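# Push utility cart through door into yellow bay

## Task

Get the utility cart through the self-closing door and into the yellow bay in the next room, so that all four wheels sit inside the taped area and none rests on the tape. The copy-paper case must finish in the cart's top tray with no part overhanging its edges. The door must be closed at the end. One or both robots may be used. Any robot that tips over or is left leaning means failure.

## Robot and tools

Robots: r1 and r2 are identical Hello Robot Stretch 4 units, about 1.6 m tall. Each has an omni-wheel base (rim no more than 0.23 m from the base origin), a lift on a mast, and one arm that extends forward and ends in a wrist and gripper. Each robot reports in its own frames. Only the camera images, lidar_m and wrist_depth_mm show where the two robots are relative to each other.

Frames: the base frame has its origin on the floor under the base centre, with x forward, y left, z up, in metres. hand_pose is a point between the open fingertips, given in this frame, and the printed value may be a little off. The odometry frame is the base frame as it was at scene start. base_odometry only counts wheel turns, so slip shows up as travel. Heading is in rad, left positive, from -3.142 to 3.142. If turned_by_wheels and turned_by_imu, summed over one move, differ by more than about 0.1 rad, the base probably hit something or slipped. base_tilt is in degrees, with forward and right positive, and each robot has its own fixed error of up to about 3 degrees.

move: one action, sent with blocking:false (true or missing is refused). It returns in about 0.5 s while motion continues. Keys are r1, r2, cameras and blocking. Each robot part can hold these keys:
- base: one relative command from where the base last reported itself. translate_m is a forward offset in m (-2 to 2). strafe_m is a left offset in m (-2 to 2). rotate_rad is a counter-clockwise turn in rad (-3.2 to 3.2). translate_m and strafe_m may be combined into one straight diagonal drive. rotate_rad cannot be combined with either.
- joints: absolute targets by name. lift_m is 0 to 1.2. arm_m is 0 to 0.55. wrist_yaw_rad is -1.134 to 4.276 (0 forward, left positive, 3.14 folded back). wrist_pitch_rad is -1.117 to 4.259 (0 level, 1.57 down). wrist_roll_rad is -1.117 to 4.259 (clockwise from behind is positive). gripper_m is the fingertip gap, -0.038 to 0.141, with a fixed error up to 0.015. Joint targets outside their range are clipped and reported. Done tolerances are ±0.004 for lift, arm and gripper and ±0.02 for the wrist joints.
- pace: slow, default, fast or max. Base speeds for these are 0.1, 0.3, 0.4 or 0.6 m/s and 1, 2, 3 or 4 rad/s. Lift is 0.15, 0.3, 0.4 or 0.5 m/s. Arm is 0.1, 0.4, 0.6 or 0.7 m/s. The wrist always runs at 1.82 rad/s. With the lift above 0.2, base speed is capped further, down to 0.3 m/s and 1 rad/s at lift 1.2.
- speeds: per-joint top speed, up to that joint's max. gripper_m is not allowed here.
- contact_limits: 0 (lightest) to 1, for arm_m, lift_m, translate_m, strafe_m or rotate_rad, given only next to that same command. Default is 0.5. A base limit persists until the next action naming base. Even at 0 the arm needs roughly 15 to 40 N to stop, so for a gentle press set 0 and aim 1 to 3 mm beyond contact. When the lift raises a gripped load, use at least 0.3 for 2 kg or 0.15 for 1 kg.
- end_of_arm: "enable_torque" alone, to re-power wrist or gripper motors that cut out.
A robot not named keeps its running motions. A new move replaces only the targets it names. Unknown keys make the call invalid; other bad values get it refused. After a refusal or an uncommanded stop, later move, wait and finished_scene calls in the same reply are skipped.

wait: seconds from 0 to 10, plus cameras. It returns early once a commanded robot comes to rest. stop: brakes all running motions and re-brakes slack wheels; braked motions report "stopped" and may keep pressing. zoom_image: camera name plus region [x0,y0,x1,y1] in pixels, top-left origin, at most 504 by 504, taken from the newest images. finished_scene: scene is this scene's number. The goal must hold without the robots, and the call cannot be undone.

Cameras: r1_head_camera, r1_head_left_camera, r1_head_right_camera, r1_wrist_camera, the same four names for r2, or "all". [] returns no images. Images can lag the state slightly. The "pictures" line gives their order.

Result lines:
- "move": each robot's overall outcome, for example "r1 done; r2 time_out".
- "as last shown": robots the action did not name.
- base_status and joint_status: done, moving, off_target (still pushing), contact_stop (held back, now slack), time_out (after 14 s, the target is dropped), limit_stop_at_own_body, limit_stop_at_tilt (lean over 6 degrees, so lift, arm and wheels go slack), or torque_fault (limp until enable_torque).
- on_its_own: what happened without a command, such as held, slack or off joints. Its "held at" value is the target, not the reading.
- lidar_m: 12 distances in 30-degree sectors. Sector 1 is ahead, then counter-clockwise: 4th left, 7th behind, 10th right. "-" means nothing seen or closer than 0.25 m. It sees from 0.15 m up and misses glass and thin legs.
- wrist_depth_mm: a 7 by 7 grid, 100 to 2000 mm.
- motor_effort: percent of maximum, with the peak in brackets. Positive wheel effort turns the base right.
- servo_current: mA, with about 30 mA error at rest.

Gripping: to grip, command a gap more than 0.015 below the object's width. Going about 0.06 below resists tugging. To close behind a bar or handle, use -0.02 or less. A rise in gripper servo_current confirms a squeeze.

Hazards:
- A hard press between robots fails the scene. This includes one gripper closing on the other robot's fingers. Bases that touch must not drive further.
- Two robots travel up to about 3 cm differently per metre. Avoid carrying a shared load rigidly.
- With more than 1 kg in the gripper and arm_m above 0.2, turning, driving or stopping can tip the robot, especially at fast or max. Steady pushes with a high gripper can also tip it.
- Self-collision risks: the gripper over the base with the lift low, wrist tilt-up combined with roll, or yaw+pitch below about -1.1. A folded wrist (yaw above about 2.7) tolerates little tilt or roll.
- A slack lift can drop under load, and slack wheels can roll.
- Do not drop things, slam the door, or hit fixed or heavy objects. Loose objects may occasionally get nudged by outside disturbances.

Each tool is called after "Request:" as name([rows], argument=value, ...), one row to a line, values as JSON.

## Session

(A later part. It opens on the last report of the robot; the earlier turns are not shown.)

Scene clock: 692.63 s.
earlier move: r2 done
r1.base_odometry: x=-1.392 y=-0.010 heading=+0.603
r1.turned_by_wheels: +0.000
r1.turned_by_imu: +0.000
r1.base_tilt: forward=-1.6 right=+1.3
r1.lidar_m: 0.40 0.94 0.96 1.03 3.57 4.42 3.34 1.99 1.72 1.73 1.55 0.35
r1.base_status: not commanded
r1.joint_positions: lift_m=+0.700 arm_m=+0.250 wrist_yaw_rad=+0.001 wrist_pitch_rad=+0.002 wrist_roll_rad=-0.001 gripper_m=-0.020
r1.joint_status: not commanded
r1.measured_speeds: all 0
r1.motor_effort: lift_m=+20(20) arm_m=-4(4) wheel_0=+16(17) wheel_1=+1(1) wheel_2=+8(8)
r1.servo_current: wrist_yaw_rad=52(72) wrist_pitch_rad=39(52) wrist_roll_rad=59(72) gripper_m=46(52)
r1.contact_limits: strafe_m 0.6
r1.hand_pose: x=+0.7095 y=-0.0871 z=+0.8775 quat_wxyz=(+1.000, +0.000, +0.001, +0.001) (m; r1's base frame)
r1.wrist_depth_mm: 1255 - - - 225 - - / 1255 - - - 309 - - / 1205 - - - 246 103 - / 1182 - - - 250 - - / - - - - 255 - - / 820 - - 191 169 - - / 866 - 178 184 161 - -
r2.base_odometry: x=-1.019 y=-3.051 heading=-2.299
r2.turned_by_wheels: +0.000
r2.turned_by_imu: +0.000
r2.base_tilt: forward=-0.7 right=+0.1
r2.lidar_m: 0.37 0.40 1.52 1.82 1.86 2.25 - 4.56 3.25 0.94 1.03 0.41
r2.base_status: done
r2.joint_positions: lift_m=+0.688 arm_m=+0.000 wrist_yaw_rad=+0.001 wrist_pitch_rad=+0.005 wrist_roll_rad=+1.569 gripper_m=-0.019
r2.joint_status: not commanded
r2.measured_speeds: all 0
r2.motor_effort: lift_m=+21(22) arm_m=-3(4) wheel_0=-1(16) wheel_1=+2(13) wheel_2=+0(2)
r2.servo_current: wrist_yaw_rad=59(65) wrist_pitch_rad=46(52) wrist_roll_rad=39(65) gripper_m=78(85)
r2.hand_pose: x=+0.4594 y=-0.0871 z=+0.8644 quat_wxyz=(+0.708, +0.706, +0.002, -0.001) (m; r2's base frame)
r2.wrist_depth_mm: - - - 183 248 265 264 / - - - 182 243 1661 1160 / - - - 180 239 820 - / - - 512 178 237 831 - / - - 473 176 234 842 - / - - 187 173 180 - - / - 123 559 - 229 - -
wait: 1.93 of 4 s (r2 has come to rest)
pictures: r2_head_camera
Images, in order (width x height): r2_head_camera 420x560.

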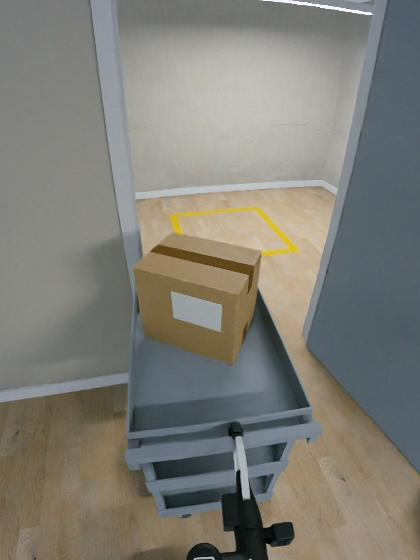

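Request:
move(r2={"base":{"rotate_rad":-0.1}}, blocking=false, cameras=[])

Request:
wait(seconds=1.5, cameras=[])

Request:
move(r2={"base":{"strafe_m":0.22}}, blocking=false, cameras=[])

Request:
wait(seconds=4, cameras=["r2_head_camera"])

Scene clock: 707.97 s.
move: r2 moving
r1: as last shown
r1.lidar_m: 0.42 0.86 0.97 1.05 3.58 4.41 3.33 1.97 1.71 1.68 1.55 0.35
r1.motor_effort: lift_m=+20(20) arm_m=-4(4) wheel_0=+15(16) wheel_1=+1(1) wheel_2=+8(8)
r1.servo_current: wrist_yaw_rad=46(59) wrist_pitch_rad=46(52) wrist_roll_rad=46(65) gripper_m=39(46)
r1.contact_limits: strafe_m 0.6
r1.wrist_depth_mm: 1281 - - - 224 - - / 1281 - - - 307 - - / 1205 - - - 245 103 - / 1182 - - - 251 - - / - - - - 255 - - / 798 - - 191 170 - - / 1182 - 178 184 161 - -
r2.base_odometry: x=-1.019 y=-3.051 heading=-2.398
r2.turned_by_wheels: -0.099
r2.turned_by_imu: -0.096
r2.base_tilt: forward=-0.7 right=+0.1
r2.lidar_m: 0.35 0.34 1.45 1.84 1.84 2.12 3.66 4.54 3.42 0.96 1.00 0.43
r2.base_status: rotate_rad moving
r2.joint_positions: lift_m=+0.688 arm_m=+0.000 wrist_yaw_rad=-0.001 wrist_pitch_rad=+0.005 wrist_roll_rad=+1.569 gripper_m=-0.019
r2.joint_status: not commanded
r2.measured_speeds: translate_m=-0.001 strafe_m=+0.000 rotate_rad=-0.003 lift_m=+0.000 arm_m=+0.000 wrist_yaw_rad=-0.081 wrist_pitch_rad=+0.000 wrist_roll_rad=+0.000
r2.motor_effort: lift_m=+21(21) arm_m=-4(4) wheel_0=+2(12) wheel_1=+4(9) wheel_2=+6(14)
r2.servo_current: wrist_yaw_rad=46(78) wrist_pitch_rad=46(52) wrist_roll_rad=46(59) gripper_m=78(78)
r2.hand_pose: x=+0.4592 y=-0.0878 z=+0.8644 quat_wxyz=(+0.708, +0.706, +0.001, -0.002) (m; r2's base frame)
r2.wrist_depth_mm: - - - 215 279 287 289 / - - - 205 271 1499 1098 / - - - 195 259 1661 - / - - - 187 248 809 - / - - 469 181 238 831 - / - - 187 173 180 - - / - 500 488 - 222 - -
pictures: none
No camera images: "cameras" was empty.

Scene clock: 708.30 s.
earlier move: r2 done
r1.base_odometry: x=-1.392 y=-0.010 heading=+0.603
r1.turned_by_wheels: +0.000
r1.turned_by_imu: +0.000
r1.base_tilt: forward=-1.6 right=+1.2
r1.lidar_m: 0.40 0.88 0.94 1.06 3.59 4.41 3.34 1.95 1.70 1.70 1.56 0.34
r1.base_status: not commanded
r1.joint_positions: lift_m=+0.700 arm_m=+0.250 wrist_yaw_rad=+0.001 wrist_pitch_rad=+0.002 wrist_roll_rad=-0.001 gripper_m=-0.020
r1.joint_status: not commanded
r1.measured_speeds: all 0
r1.motor_effort: lift_m=+20(20) arm_m=-4(4) wheel_0=+15(16) wheel_1=+1(1) wheel_2=+8(8)
r1.servo_current: wrist_yaw_rad=52(59) wrist_pitch_rad=33(52) wrist_roll_rad=52(65) gripper_m=46(46)
r1.contact_limits: strafe_m 0.6
r1.hand_pose: x=+0.7095 y=-0.0871 z=+0.8775 quat_wxyz=(+1.000, +0.000, +0.001, +0.001) (m; r1's base frame)
r1.wrist_depth_mm: 1255 - - - 225 - - / 1255 - - - 309 - - / 1205 - - - 245 103 - / 1205 - - - 250 - - / - - - - 255 - - / 809 - - 191 170 - - / 1182 - 178 183 161 - -
r2.base_odometry: x=-1.019 y=-3.051 heading=-2.398
r2.turned_by_wheels: +0.000
r2.turned_by_imu: +0.000
r2.base_tilt: forward=-0.7 right=+0.1
r2.lidar_m: 0.36 0.35 1.43 1.85 1.86 2.12 3.63 4.55 3.41 0.97 1.01 0.45
r2.base_status: done
r2.joint_positions: lift_m=+0.688 arm_m=+0.000 wrist_yaw_rad=-0.003 wrist_pitch_rad=+0.005 wrist_roll_rad=+1.569 gripper_m=-0.019
r2.joint_status: not commanded
r2.measured_speeds: all 0
r2.motor_effort: lift_m=+21(21) arm_m=-4(4) wheel_0=+0(12) wheel_1=+4(9) wheel_2=+2(14)
r2.servo_current: wrist_yaw_rad=39(78) wrist_pitch_rad=46(52) wrist_roll_rad=78(78) gripper_m=78(78)
r2.hand_pose: x=+0.4590 y=-0.0883 z=+0.8644 quat_wxyz=(+0.708, +0.706, +0.001, -0.003) (m; r2's base frame)
r2.wrist_depth_mm: - - - 214 278 287 290 / - - - 204 271 1464 1098 / - - - 195 257 1708 - / - - - 187 248 820 - / - - 469 181 238 831 - / - - 186 172 180 - - / - 500 496 - 222 - -
wait: 0.33 of 1.5 s (r2 has come to rest)
pictures: none
No camera images: "cameras" was empty.

Scene clock: 708.80 s.
move: r2 moving
r1: as last shown
r1.lidar_m: 0.38 0.91 0.99 1.09 3.58 4.40 3.34 1.98 1.72 1.69 1.59 0.35
r1.motor_effort: lift_m=+20(20) arm_m=-4(4) wheel_0=+16(16) wheel_1=+1(1) wheel_2=+8(8)
r1.servo_current: wrist_yaw_rad=59(59) wrist_pitch_rad=39(46) wrist_roll_rad=39(59) gripper_m=46(46)
r1.contact_limits: strafe_m 0.6
r1.wrist_depth_mm: 1229 - - - 224 - - / 1255 - - - 307 - - / 1182 - - - 245 103 - / 1205 - - - 250 - - / - - - - 255 - - / 809 - - 191 169 - - / 831 - 178 183 161 - -
r2.base_odometry: x=-0.995 y=-3.078 heading=-2.398
r2.turned_by_wheels: +0.000
r2.turned_by_imu: -0.001
r2.base_tilt: forward=-0.7 right=+0.1
r2.lidar_m: 0.35 0.37 1.42 1.83 1.82 2.09 3.56 4.54 3.48 1.01 1.06 0.43
r2.base_status: strafe_m moving
r2.joint_positions: lift_m=+0.688 arm_m=+0.000 wrist_yaw_rad=-0.006 wrist_pitch_rad=+0.005 wrist_roll_rad=+1.569 gripper_m=-0.019
r2.joint_status: not commanded
r2.measured_speeds: translate_m=+0.001 strafe_m=+0.140 rotate_rad=-0.003 lift_m=+0.000 arm_m=+0.000 wrist_yaw_rad=+0.000 wrist_pitch_rad=+0.000 wrist_roll_rad=+0.000
r2.motor_effort: lift_m=+22(22) arm_m=-4(4) wheel_0=-16(16) wheel_1=+10(12) wheel_2=+0(2)
r2.servo_current: wrist_yaw_rad=59(59) wrist_pitch_rad=46(52) wrist_roll_rad=39(52) gripper_m=85(85)
r2.hand_pose: x=+0.4588 y=-0.0892 z=+0.8644 quat_wxyz=(+0.708, +0.706, +0.000, -0.004) (m; r2's base frame)
r2.wrist_depth_mm: - - - 211 278 285 285 / - - - 202 268 1464 1098 / - - - 193 256 1661 504 / - - - 185 246 820 - / - - 462 179 237 831 - / - - 188 172 180 - - / - 504 500 - 223 - -
pictures: none
No camera images: "cameras" was empty.

Scene clock: 710.33 s.
earlier move: r2 done
r1.base_odometry: x=-1.392 y=-0.010 heading=+0.603
r1.turned_by_wheels: +0.000
r1.turned_by_imu: +0.000
r1.base_tilt: forward=-1.6 right=+1.2
r1.lidar_m: 0.41 1.06 1.07 3.03 3.56 4.41 3.36 1.95 1.73 1.72 1.57 0.34
r1.base_status: not commanded
r1.joint_positions: lift_m=+0.700 arm_m=+0.250 wrist_yaw_rad=+0.001 wrist_pitch_rad=+0.002 wrist_roll_rad=-0.001 gripper_m=-0.020
r1.joint_status: not commanded
r1.measured_speeds: all 0
r1.motor_effort: lift_m=+20(20) arm_m=-4(4) wheel_0=+16(16) wheel_1=+1(1) wheel_2=+8(8)
r1.servo_current: wrist_yaw_rad=59(65) wrist_pitch_rad=39(46) wrist_roll_rad=59(65) gripper_m=46(46)
r1.contact_limits: strafe_m 0.6
r1.hand_pose: x=+0.7095 y=-0.0871 z=+0.8775 quat_wxyz=(+1.000, +0.000, +0.001, +0.001) (m; r1's base frame)
r1.wrist_depth_mm: 1255 - - - 226 - - / 1255 - - - 307 - - / 1205 - - - 245 103 - / 1182 - - - 250 - - / - - - - 255 - - / 1205 - - 191 169 - - / 1205 - 177 183 161 - -
r2.base_odometry: x=-0.870 y=-3.213 heading=-2.398
r2.turned_by_wheels: +0.000
r2.turned_by_imu: +0.000
r2.base_tilt: forward=-0.7 right=+0.1
r2.lidar_m: 0.38 0.41 1.38 1.64 1.64 1.88 3.17 4.60 3.67 1.18 1.21 0.42
r2.base_status: done
r2.joint_positions: lift_m=+0.688 arm_m=+0.000 wrist_yaw_rad=-0.002 wrist_pitch_rad=+0.005 wrist_roll_rad=+1.569 gripper_m=-0.019
r2.joint_status: not commanded
r2.measured_speeds: all 0
r2.motor_effort: lift_m=+21(22) arm_m=-4(4) wheel_0=-3(16) wheel_1=+2(12) wheel_2=-1(2)
r2.servo_current: wrist_yaw_rad=39(65) wrist_pitch_rad=46(52) wrist_roll_rad=46(59) gripper_m=78(85)
r2.hand_pose: x=+0.4592 y=-0.0879 z=+0.8644 quat_wxyz=(+0.708, +0.706, +0.001, -0.002) (m; r2's base frame)
r2.wrist_depth_mm: - - - 170 230 257 1042 / - - - 171 231 1661 554 / - - 603 171 232 820 - / - - 462 231 231 842 - / - - 492 173 232 842 - / - 544 186 173 180 - - / - 122 - - 233 - -
wait: 1.53 of 4 s (r2 has come to rest)
pictures: r2_head_camera
Images, in order (width x height): r2_head_camera 420x560.

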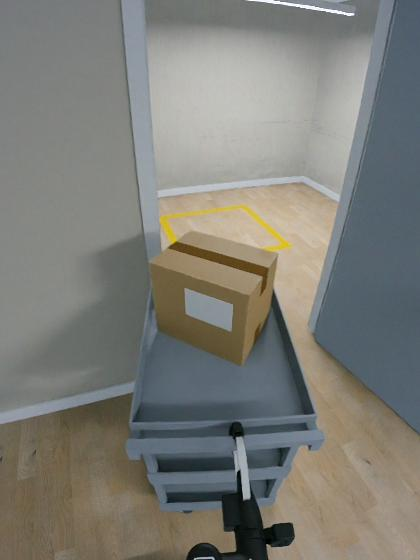

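Request:
move(r2={"base":{"translate_m":0.8}}, blocking=false, cameras=[])

Request:
wait(seconds=5, cameras=["r2_head_camera","r2_head_left_camera"])

Scene clock: 717.00 s.
move: r2 moving
r1: as last shown
r1.lidar_m: 0.42 1.10 1.09 3.02 3.58 4.42 3.33 1.97 1.72 1.72 1.54 0.32
r1.servo_current: wrist_yaw_rad=52(59) wrist_pitch_rad=39(46) wrist_roll_rad=52(59) gripper_m=39(52)
r1.contact_limits: strafe_m 0.6
r1.wrist_depth_mm: 1281 - - - 224 - - / 1229 - - - 310 - - / 1205 - - - 246 103 - / 1182 - - - 250 - - / - - - - 255 - - / - - - 191 169 - - / 842 - 177 183 161 - -
r2.base_odometry: x=-0.893 y=-3.234 heading=-2.398
r2.turned_by_wheels: +0.000
r2.turned_by_imu: +0.001
r2.base_tilt: forward=-0.7 right=+0.0
r2.lidar_m: 0.39 0.42 1.35 1.66 1.66 1.91 3.24 4.66 3.66 1.18 1.23 0.44
r2.base_status: translate_m moving
r2.joint_positions: lift_m=+0.688 arm_m=+0.000 wrist_yaw_rad=-0.003 wrist_pitch_rad=+0.005 wrist_roll_rad=+1.569 gripper_m=-0.019
r2.joint_status: not commanded
r2.measured_speeds: translate_m=+0.122 strafe_m=-0.001 rotate_rad=+0.006 lift_m=+0.000 arm_m=+0.000 wrist_yaw_rad=+0.000 wrist_pitch_rad=+0.000 wrist_roll_rad=+0.000
r2.motor_effort: lift_m=+21(22) arm_m=-2(4) wheel_0=+8(12) wheel_1=+9(9) wheel_2=-18(19)
r2.servo_current: wrist_yaw_rad=46(52) wrist_pitch_rad=39(46) wrist_roll_rad=46(59) gripper_m=78(78)
r2.hand_pose: x=+0.4590 y=-0.0883 z=+0.8644 quat_wxyz=(+0.708, +0.706, +0.001, -0.003) (m; r2's base frame)
r2.wrist_depth_mm: - - - 174 235 254 1042 / - - - 174 235 1661 1118 / - - 640 173 233 820 - / - - 473 232 233 842 - / - - 480 172 233 831 - / - - 186 172 180 - - / - 123 591 - 232 - -
pictures: none
No camera images: "cameras" was empty.

Scene clock: 719.00 s.
earlier move: r2 contact_stop
r1.base_odometry: x=-1.392 y=-0.010 heading=+0.603
r1.turned_by_wheels: +0.000
r1.turned_by_imu: +0.000
r1.base_tilt: forward=-1.6 right=+1.2
r1.lidar_m: 0.40 1.03 1.06 3.01 3.59 4.40 3.36 1.99 1.72 1.70 1.56 0.33
r1.base_status: not commanded
r1.joint_positions: lift_m=+0.700 arm_m=+0.250 wrist_yaw_rad=+0.001 wrist_pitch_rad=+0.002 wrist_roll_rad=-0.001 gripper_m=-0.020
r1.joint_status: not commanded
r1.measured_speeds: all 0
r1.motor_effort: lift_m=+20(20) arm_m=-4(4) wheel_0=+16(16) wheel_1=+1(1) wheel_2=+8(8)
r1.servo_current: wrist_yaw_rad=65(72) wrist_pitch_rad=39(52) wrist_roll_rad=33(59) gripper_m=46(52)
r1.contact_limits: strafe_m 0.6
r1.hand_pose: x=+0.7095 y=-0.0871 z=+0.8775 quat_wxyz=(+1.000, +0.000, +0.001, +0.001) (m; r1's base frame)
r1.wrist_depth_mm: 1255 - - - 224 - - / 1229 - - - 307 - - / 891 - - - 245 103 - / 866 - - - 250 - - / - - - - 255 - - / 1229 - - 190 169 - - / - 141 178 183 161 - -
r2.base_odometry: x=-1.089 y=-3.382 heading=-2.493
r2.turned_by_wheels: -0.095
r2.turned_by_imu: -0.293
r2.base_tilt: forward=-0.6 right=+0.1
r2.lidar_m: 0.25 0.27 0.93 1.24 1.81 1.88 2.41 4.88 4.50 1.08 1.07 0.50
r2.base_status: translate_m contact_stop (by the wheels' count: +0.278 of +0.800)
r2.joint_positions: lift_m=+0.688 arm_m=+0.000 wrist_yaw_rad=+0.000 wrist_pitch_rad=+0.007 wrist_roll_rad=+1.569 gripper_m=-0.019
r2.joint_status: not commanded
r2.measured_speeds: all 0
r2.on_its_own: the wheels are slack since a contact_stop
r2.motor_effort: lift_m=+20(22) arm_m=+4(7) wheel_0=+0(13) wheel_1=+0(10) wheel_2=+0(32)
r2.servo_current: wrist_yaw_rad=52(299) wrist_pitch_rad=46(59) wrist_roll_rad=46(65) gripper_m=52(85)
r2.hand_pose: x=+0.4593 y=-0.0873 z=+0.8641 quat_wxyz=(+0.708, +0.706, +0.003, -0.002) (m; r2's base frame)
r2.wrist_depth_mm: - - - - - - - / - - - 319 - - - / - - - 267 362 366 375 / - - - 216 304 1708 477 / - - - 186 255 1708 530 / - - 185 160 180 668 - / - - 407 - 200 - -
wait: 2.00 of 5 s (r2 has come to rest)
pictures: r2_head_camera, r2_head_left_camera
Images, in order (width x height): r2_head_camera 420x560, r2_head_left_camera 420x672.

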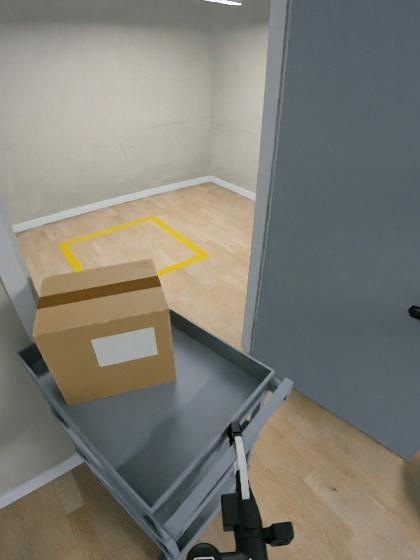

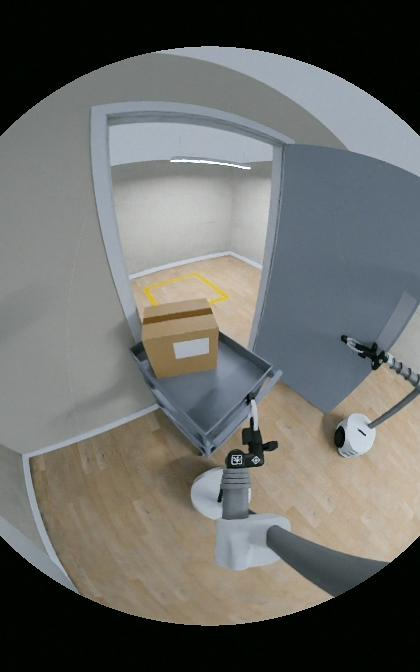

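Request:
move(r2={"base":{"translate_m":-0.3}}, blocking=false, cameras=[])

Request:
wait(seconds=3, cameras=[])

Request:
move(r2={"base":{"rotate_rad":0.45}}, blocking=false, cameras=[])

Request:
wait(seconds=3, cameras=["r2_head_camera","r2_head_left_camera"])

Scene clock: 727.60 s.
move: r2 moving
r1: as last shown
r1.lidar_m: 0.39 1.03 1.06 3.02 3.62 4.40 3.31 1.93 1.72 1.71 1.57 0.35
r1.motor_effort: lift_m=+20(20) arm_m=-4(5) wheel_0=+16(16) wheel_1=+1(1) wheel_2=+8(8)
r1.servo_current: wrist_yaw_rad=46(65) wrist_pitch_rad=39(46) wrist_roll_rad=52(52) gripper_m=46(46)
r1.contact_limits: strafe_m 0.6
r1.wrist_depth_mm: 1281 - - - 224 - - / 1229 - - - 310 - - / 891 - - - 246 103 - / 878 - - - 251 - - / - - - - 256 - - / 1229 - - 191 169 - - / - 141 177 183 161 - -
r2.base_odometry: x=-1.064 y=-3.364 heading=-2.492
r2.turned_by_wheels: +0.001
r2.turned_by_imu: +0.001
r2.base_tilt: forward=-0.7 right=+0.1
r2.lidar_m: 0.26 0.27 0.97 1.27 1.81 1.84 2.43 4.85 4.56 1.08 1.07 0.48
r2.base_status: translate_m moving
r2.joint_positions: lift_m=+0.688 arm_m=+0.000 wrist_yaw_rad=+0.006 wrist_pitch_rad=+0.007 wrist_roll_rad=+1.569 gripper_m=-0.019
r2.joint_status: not commanded
r2.measured_speeds: translate_m=-0.122 strafe_m=+0.000 rotate_rad=+0.003 lift_m=+0.000 arm_m=+0.000 wrist_yaw_rad=+0.002 wrist_pitch_rad=+0.000 wrist_roll_rad=+0.000
r2.motor_effort: lift_m=+20(20) arm_m=+4(4) wheel_0=-3(8) wheel_1=-9(9) wheel_2=+19(19)
r2.servo_current: wrist_yaw_rad=52(65) wrist_pitch_rad=46(52) wrist_roll_rad=52(59) gripper_m=59(65)
r2.hand_pose: x=+0.4598 y=-0.0858 z=+0.8641 quat_wxyz=(+0.708, +0.706, +0.004, +0.000) (m; r2's base frame)
r2.wrist_depth_mm: - - - - - - - / - - - 310 - - - / - - - 258 357 370 370 / - - - 214 297 1708 477 / - - - 191 252 1708 - / - - 185 162 180 661 - / - 455 418 - 208 - -
pictures: none
No camera images: "cameras" was empty.

Scene clock: 729.57 s.
earlier move: r2 done
r1.base_odometry: x=-1.392 y=-0.010 heading=+0.603
r1.turned_by_wheels: +0.000
r1.turned_by_imu: +0.000
r1.base_tilt: forward=-1.5 right=+1.2
r1.lidar_m: 0.40 0.95 1.00 3.03 3.56 4.40 3.33 1.98 1.71 1.68 1.58 0.35
r1.base_status: not commanded
r1.joint_positions: lift_m=+0.700 arm_m=+0.250 wrist_yaw_rad=+0.001 wrist_pitch_rad=+0.002 wrist_roll_rad=-0.001 gripper_m=-0.020
r1.joint_status: not commanded
r1.measured_speeds: all 0
r1.motor_effort: lift_m=+20(20) arm_m=-4(5) wheel_0=+16(16) wheel_1=+1(1) wheel_2=+8(8)
r1.servo_current: wrist_yaw_rad=52(65) wrist_pitch_rad=39(46) wrist_roll_rad=59(85) gripper_m=39(46)
r1.contact_limits: strafe_m 0.6
r1.hand_pose: x=+0.7095 y=-0.0871 z=+0.8775 quat_wxyz=(+1.000, +0.000, +0.001, +0.001) (m; r1's base frame)
r1.wrist_depth_mm: 1255 - - - 226 - - / 1229 - - - 309 - - / 1205 - - - 245 103 - / 1205 - - - 251 - - / - - - - 255 - - / 1205 - - 191 170 - - / 1205 - 178 183 161 - -
r2.base_odometry: x=-0.850 y=-3.201 heading=-2.494
r2.turned_by_wheels: -0.001
r2.turned_by_imu: -0.001
r2.base_tilt: forward=-0.6 right=+0.1
r2.lidar_m: 0.28 0.29 1.20 1.59 1.64 1.69 2.21 4.62 4.74 3.31 1.16 0.48
r2.base_status: done
r2.joint_positions: lift_m=+0.688 arm_m=+0.000 wrist_yaw_rad=+0.000 wrist_pitch_rad=+0.007 wrist_roll_rad=+1.569 gripper_m=-0.019
r2.joint_status: not commanded
r2.measured_speeds: all 0
r2.motor_effort: lift_m=+20(20) arm_m=+4(4) wheel_0=-6(11) wheel_1=-4(9) wheel_2=+4(19)
r2.servo_current: wrist_yaw_rad=52(65) wrist_pitch_rad=46(59) wrist_roll_rad=46(59) gripper_m=59(72)
r2.hand_pose: x=+0.4593 y=-0.0874 z=+0.8641 quat_wxyz=(+0.708, +0.706, +0.002, -0.002) (m; r2's base frame)
r2.wrist_depth_mm: - - - 273 - - - / - - - 251 327 336 340 / - - - 220 293 1537 1229 / - - - 204 272 1708 525 / - - - 186 245 759 - / - - 187 169 179 - - / - 442 442 - 211 - -
wait: 1.97 of 3 s (r2 has come to rest)
pictures: none
No camera images: "cameras" was empty.

Scene clock: 730.07 s.
move: r2 moving
r1: as last shown
r1.base_tilt: forward=-1.6 right=+1.2
r1.lidar_m: 0.43 1.03 1.10 3.03 3.58 4.41 3.34 1.97 1.72 1.71 1.56 0.35
r1.motor_effort: lift_m=+20(20) arm_m=-4(4) wheel_0=+16(16) wheel_1=+1(1) wheel_2=+8(8)
r1.servo_current: wrist_yaw_rad=39(65) wrist_pitch_rad=46(46) wrist_roll_rad=59(59) gripper_m=52(52)
r1.contact_limits: strafe_m 0.6
r1.wrist_depth_mm: 1255 - - - 225 - - / 1229 - - - 307 - - / 1205 - - - 246 103 - / 1205 - - - 251 - - / - - - - 255 - - / - - - 191 169 - - / - - 178 183 161 - -
r2.base_odometry: x=-0.850 y=-3.201 heading=-2.245
r2.turned_by_wheels: +0.249
r2.turned_by_imu: +0.231
r2.base_tilt: forward=-0.7 right=+0.1
r2.lidar_m: 0.38 0.36 1.31 1.66 1.65 1.82 2.92 4.64 3.84 1.18 1.18 0.45
r2.base_status: rotate_rad moving
r2.joint_positions: lift_m=+0.688 arm_m=+0.000 wrist_yaw_rad=-0.020 wrist_pitch_rad=+0.007 wrist_roll_rad=+1.569 gripper_m=-0.019
r2.joint_status: not commanded
r2.measured_speeds: translate_m=+0.004 strafe_m=-0.007 rotate_rad=+0.929 lift_m=+0.000 arm_m=+0.000 wrist_yaw_rad=+0.000 wrist_pitch_rad=+0.000 wrist_roll_rad=+0.000
r2.motor_effort: lift_m=+20(20) arm_m=+2(4) wheel_0=-17(17) wheel_1=-8(12) wheel_2=-21(26)
r2.servo_current: wrist_yaw_rad=124(124) wrist_pitch_rad=52(52) wrist_roll_rad=46(59) gripper_m=59(59)
r2.hand_pose: x=+0.4575 y=-0.0932 z=+0.8641 quat_wxyz=(+0.708, +0.706, -0.005, -0.010) (m; r2's base frame)
r2.wrist_depth_mm: - - - 217 290 298 297 / - - - 208 277 1430 1160 / - - - 196 259 1708 500 / - - - 186 248 778 - / - - 466 178 236 820 - / - - 186 170 179 - - / - 500 492 - 219 - -
pictures: none
No camera images: "cameras" was empty.

Scene clock: 730.83 s.
earlier move: r2 done
r1.base_odometry: x=-1.392 y=-0.010 heading=+0.603
r1.turned_by_wheels: +0.000
r1.turned_by_imu: +0.000
r1.base_tilt: forward=-1.6 right=+1.3
r1.lidar_m: 0.45 1.13 1.15 3.02 3.57 4.42 3.30 1.96 1.72 1.72 1.57 0.35
r1.base_status: not commanded
r1.joint_positions: lift_m=+0.700 arm_m=+0.250 wrist_yaw_rad=+0.001 wrist_pitch_rad=+0.002 wrist_roll_rad=-0.001 gripper_m=-0.020
r1.joint_status: not commanded
r1.measured_speeds: all 0
r1.motor_effort: lift_m=+20(20) arm_m=-4(4) wheel_0=+16(16) wheel_1=+1(1) wheel_2=+8(8)
r1.servo_current: wrist_yaw_rad=52(65) wrist_pitch_rad=46(52) wrist_roll_rad=52(59) gripper_m=46(52)
r1.contact_limits: strafe_m 0.6
r1.hand_pose: x=+0.7095 y=-0.0871 z=+0.8775 quat_wxyz=(+1.000, +0.000, +0.001, +0.001) (m; r1's base frame)
r1.wrist_depth_mm: 1229 - - - 225 - - / 1229 - - - 309 - - / 1205 - - - 246 103 - / 1205 - - - 250 - - / - - - - 254 - - / - - - 191 169 - - / - - 178 183 161 - -
r2.base_odometry: x=-0.850 y=-3.201 heading=-2.044
r2.turned_by_wheels: +0.200
r2.turned_by_imu: +0.196
r2.base_tilt: forward=-0.6 right=+0.1
r2.lidar_m: 0.39 0.46 1.46 1.67 1.66 2.07 4.10 4.69 3.41 1.17 1.21 0.41
r2.base_status: done
r2.joint_positions: lift_m=+0.688 arm_m=+0.000 wrist_yaw_rad=+0.003 wrist_pitch_rad=+0.007 wrist_roll_rad=+1.569 gripper_m=-0.019
r2.joint_status: not commanded
r2.measured_speeds: all 0
r2.motor_effort: lift_m=+20(20) arm_m=-3(4) wheel_0=-6(17) wheel_1=-3(12) wheel_2=-3(26)
r2.servo_current: wrist_yaw_rad=52(124) wrist_pitch_rad=46(52) wrist_roll_rad=39(59) gripper_m=59(65)
r2.hand_pose: x=+0.4595 y=-0.0866 z=+0.8641 quat_wxyz=(+0.708, +0.706, +0.003, -0.001) (m; r2's base frame)
r2.wrist_depth_mm: - - - 153 210 1499 569 / - - 597 157 216 778 - / - 512 473 162 220 809 - / - - 477 166 226 831 - / - 585 549 169 232 - - / - - 186 174 181 - - / - 123 - - 243 - 488
wait: 0.77 of 3 s (r2 has come to rest)
pictures: r2_head_camera, r2_head_left_camera
Images, in order (width x height): r2_head_camera 420x560, r2_head_left_camera 420x672.

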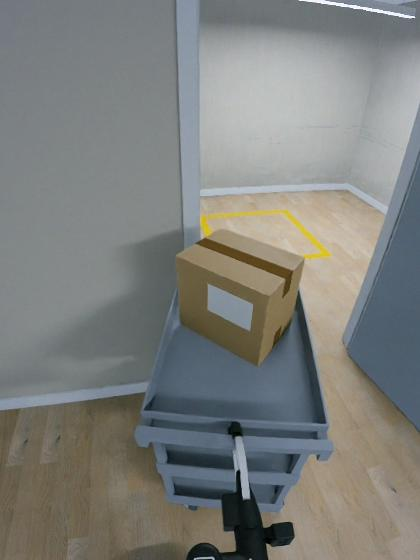

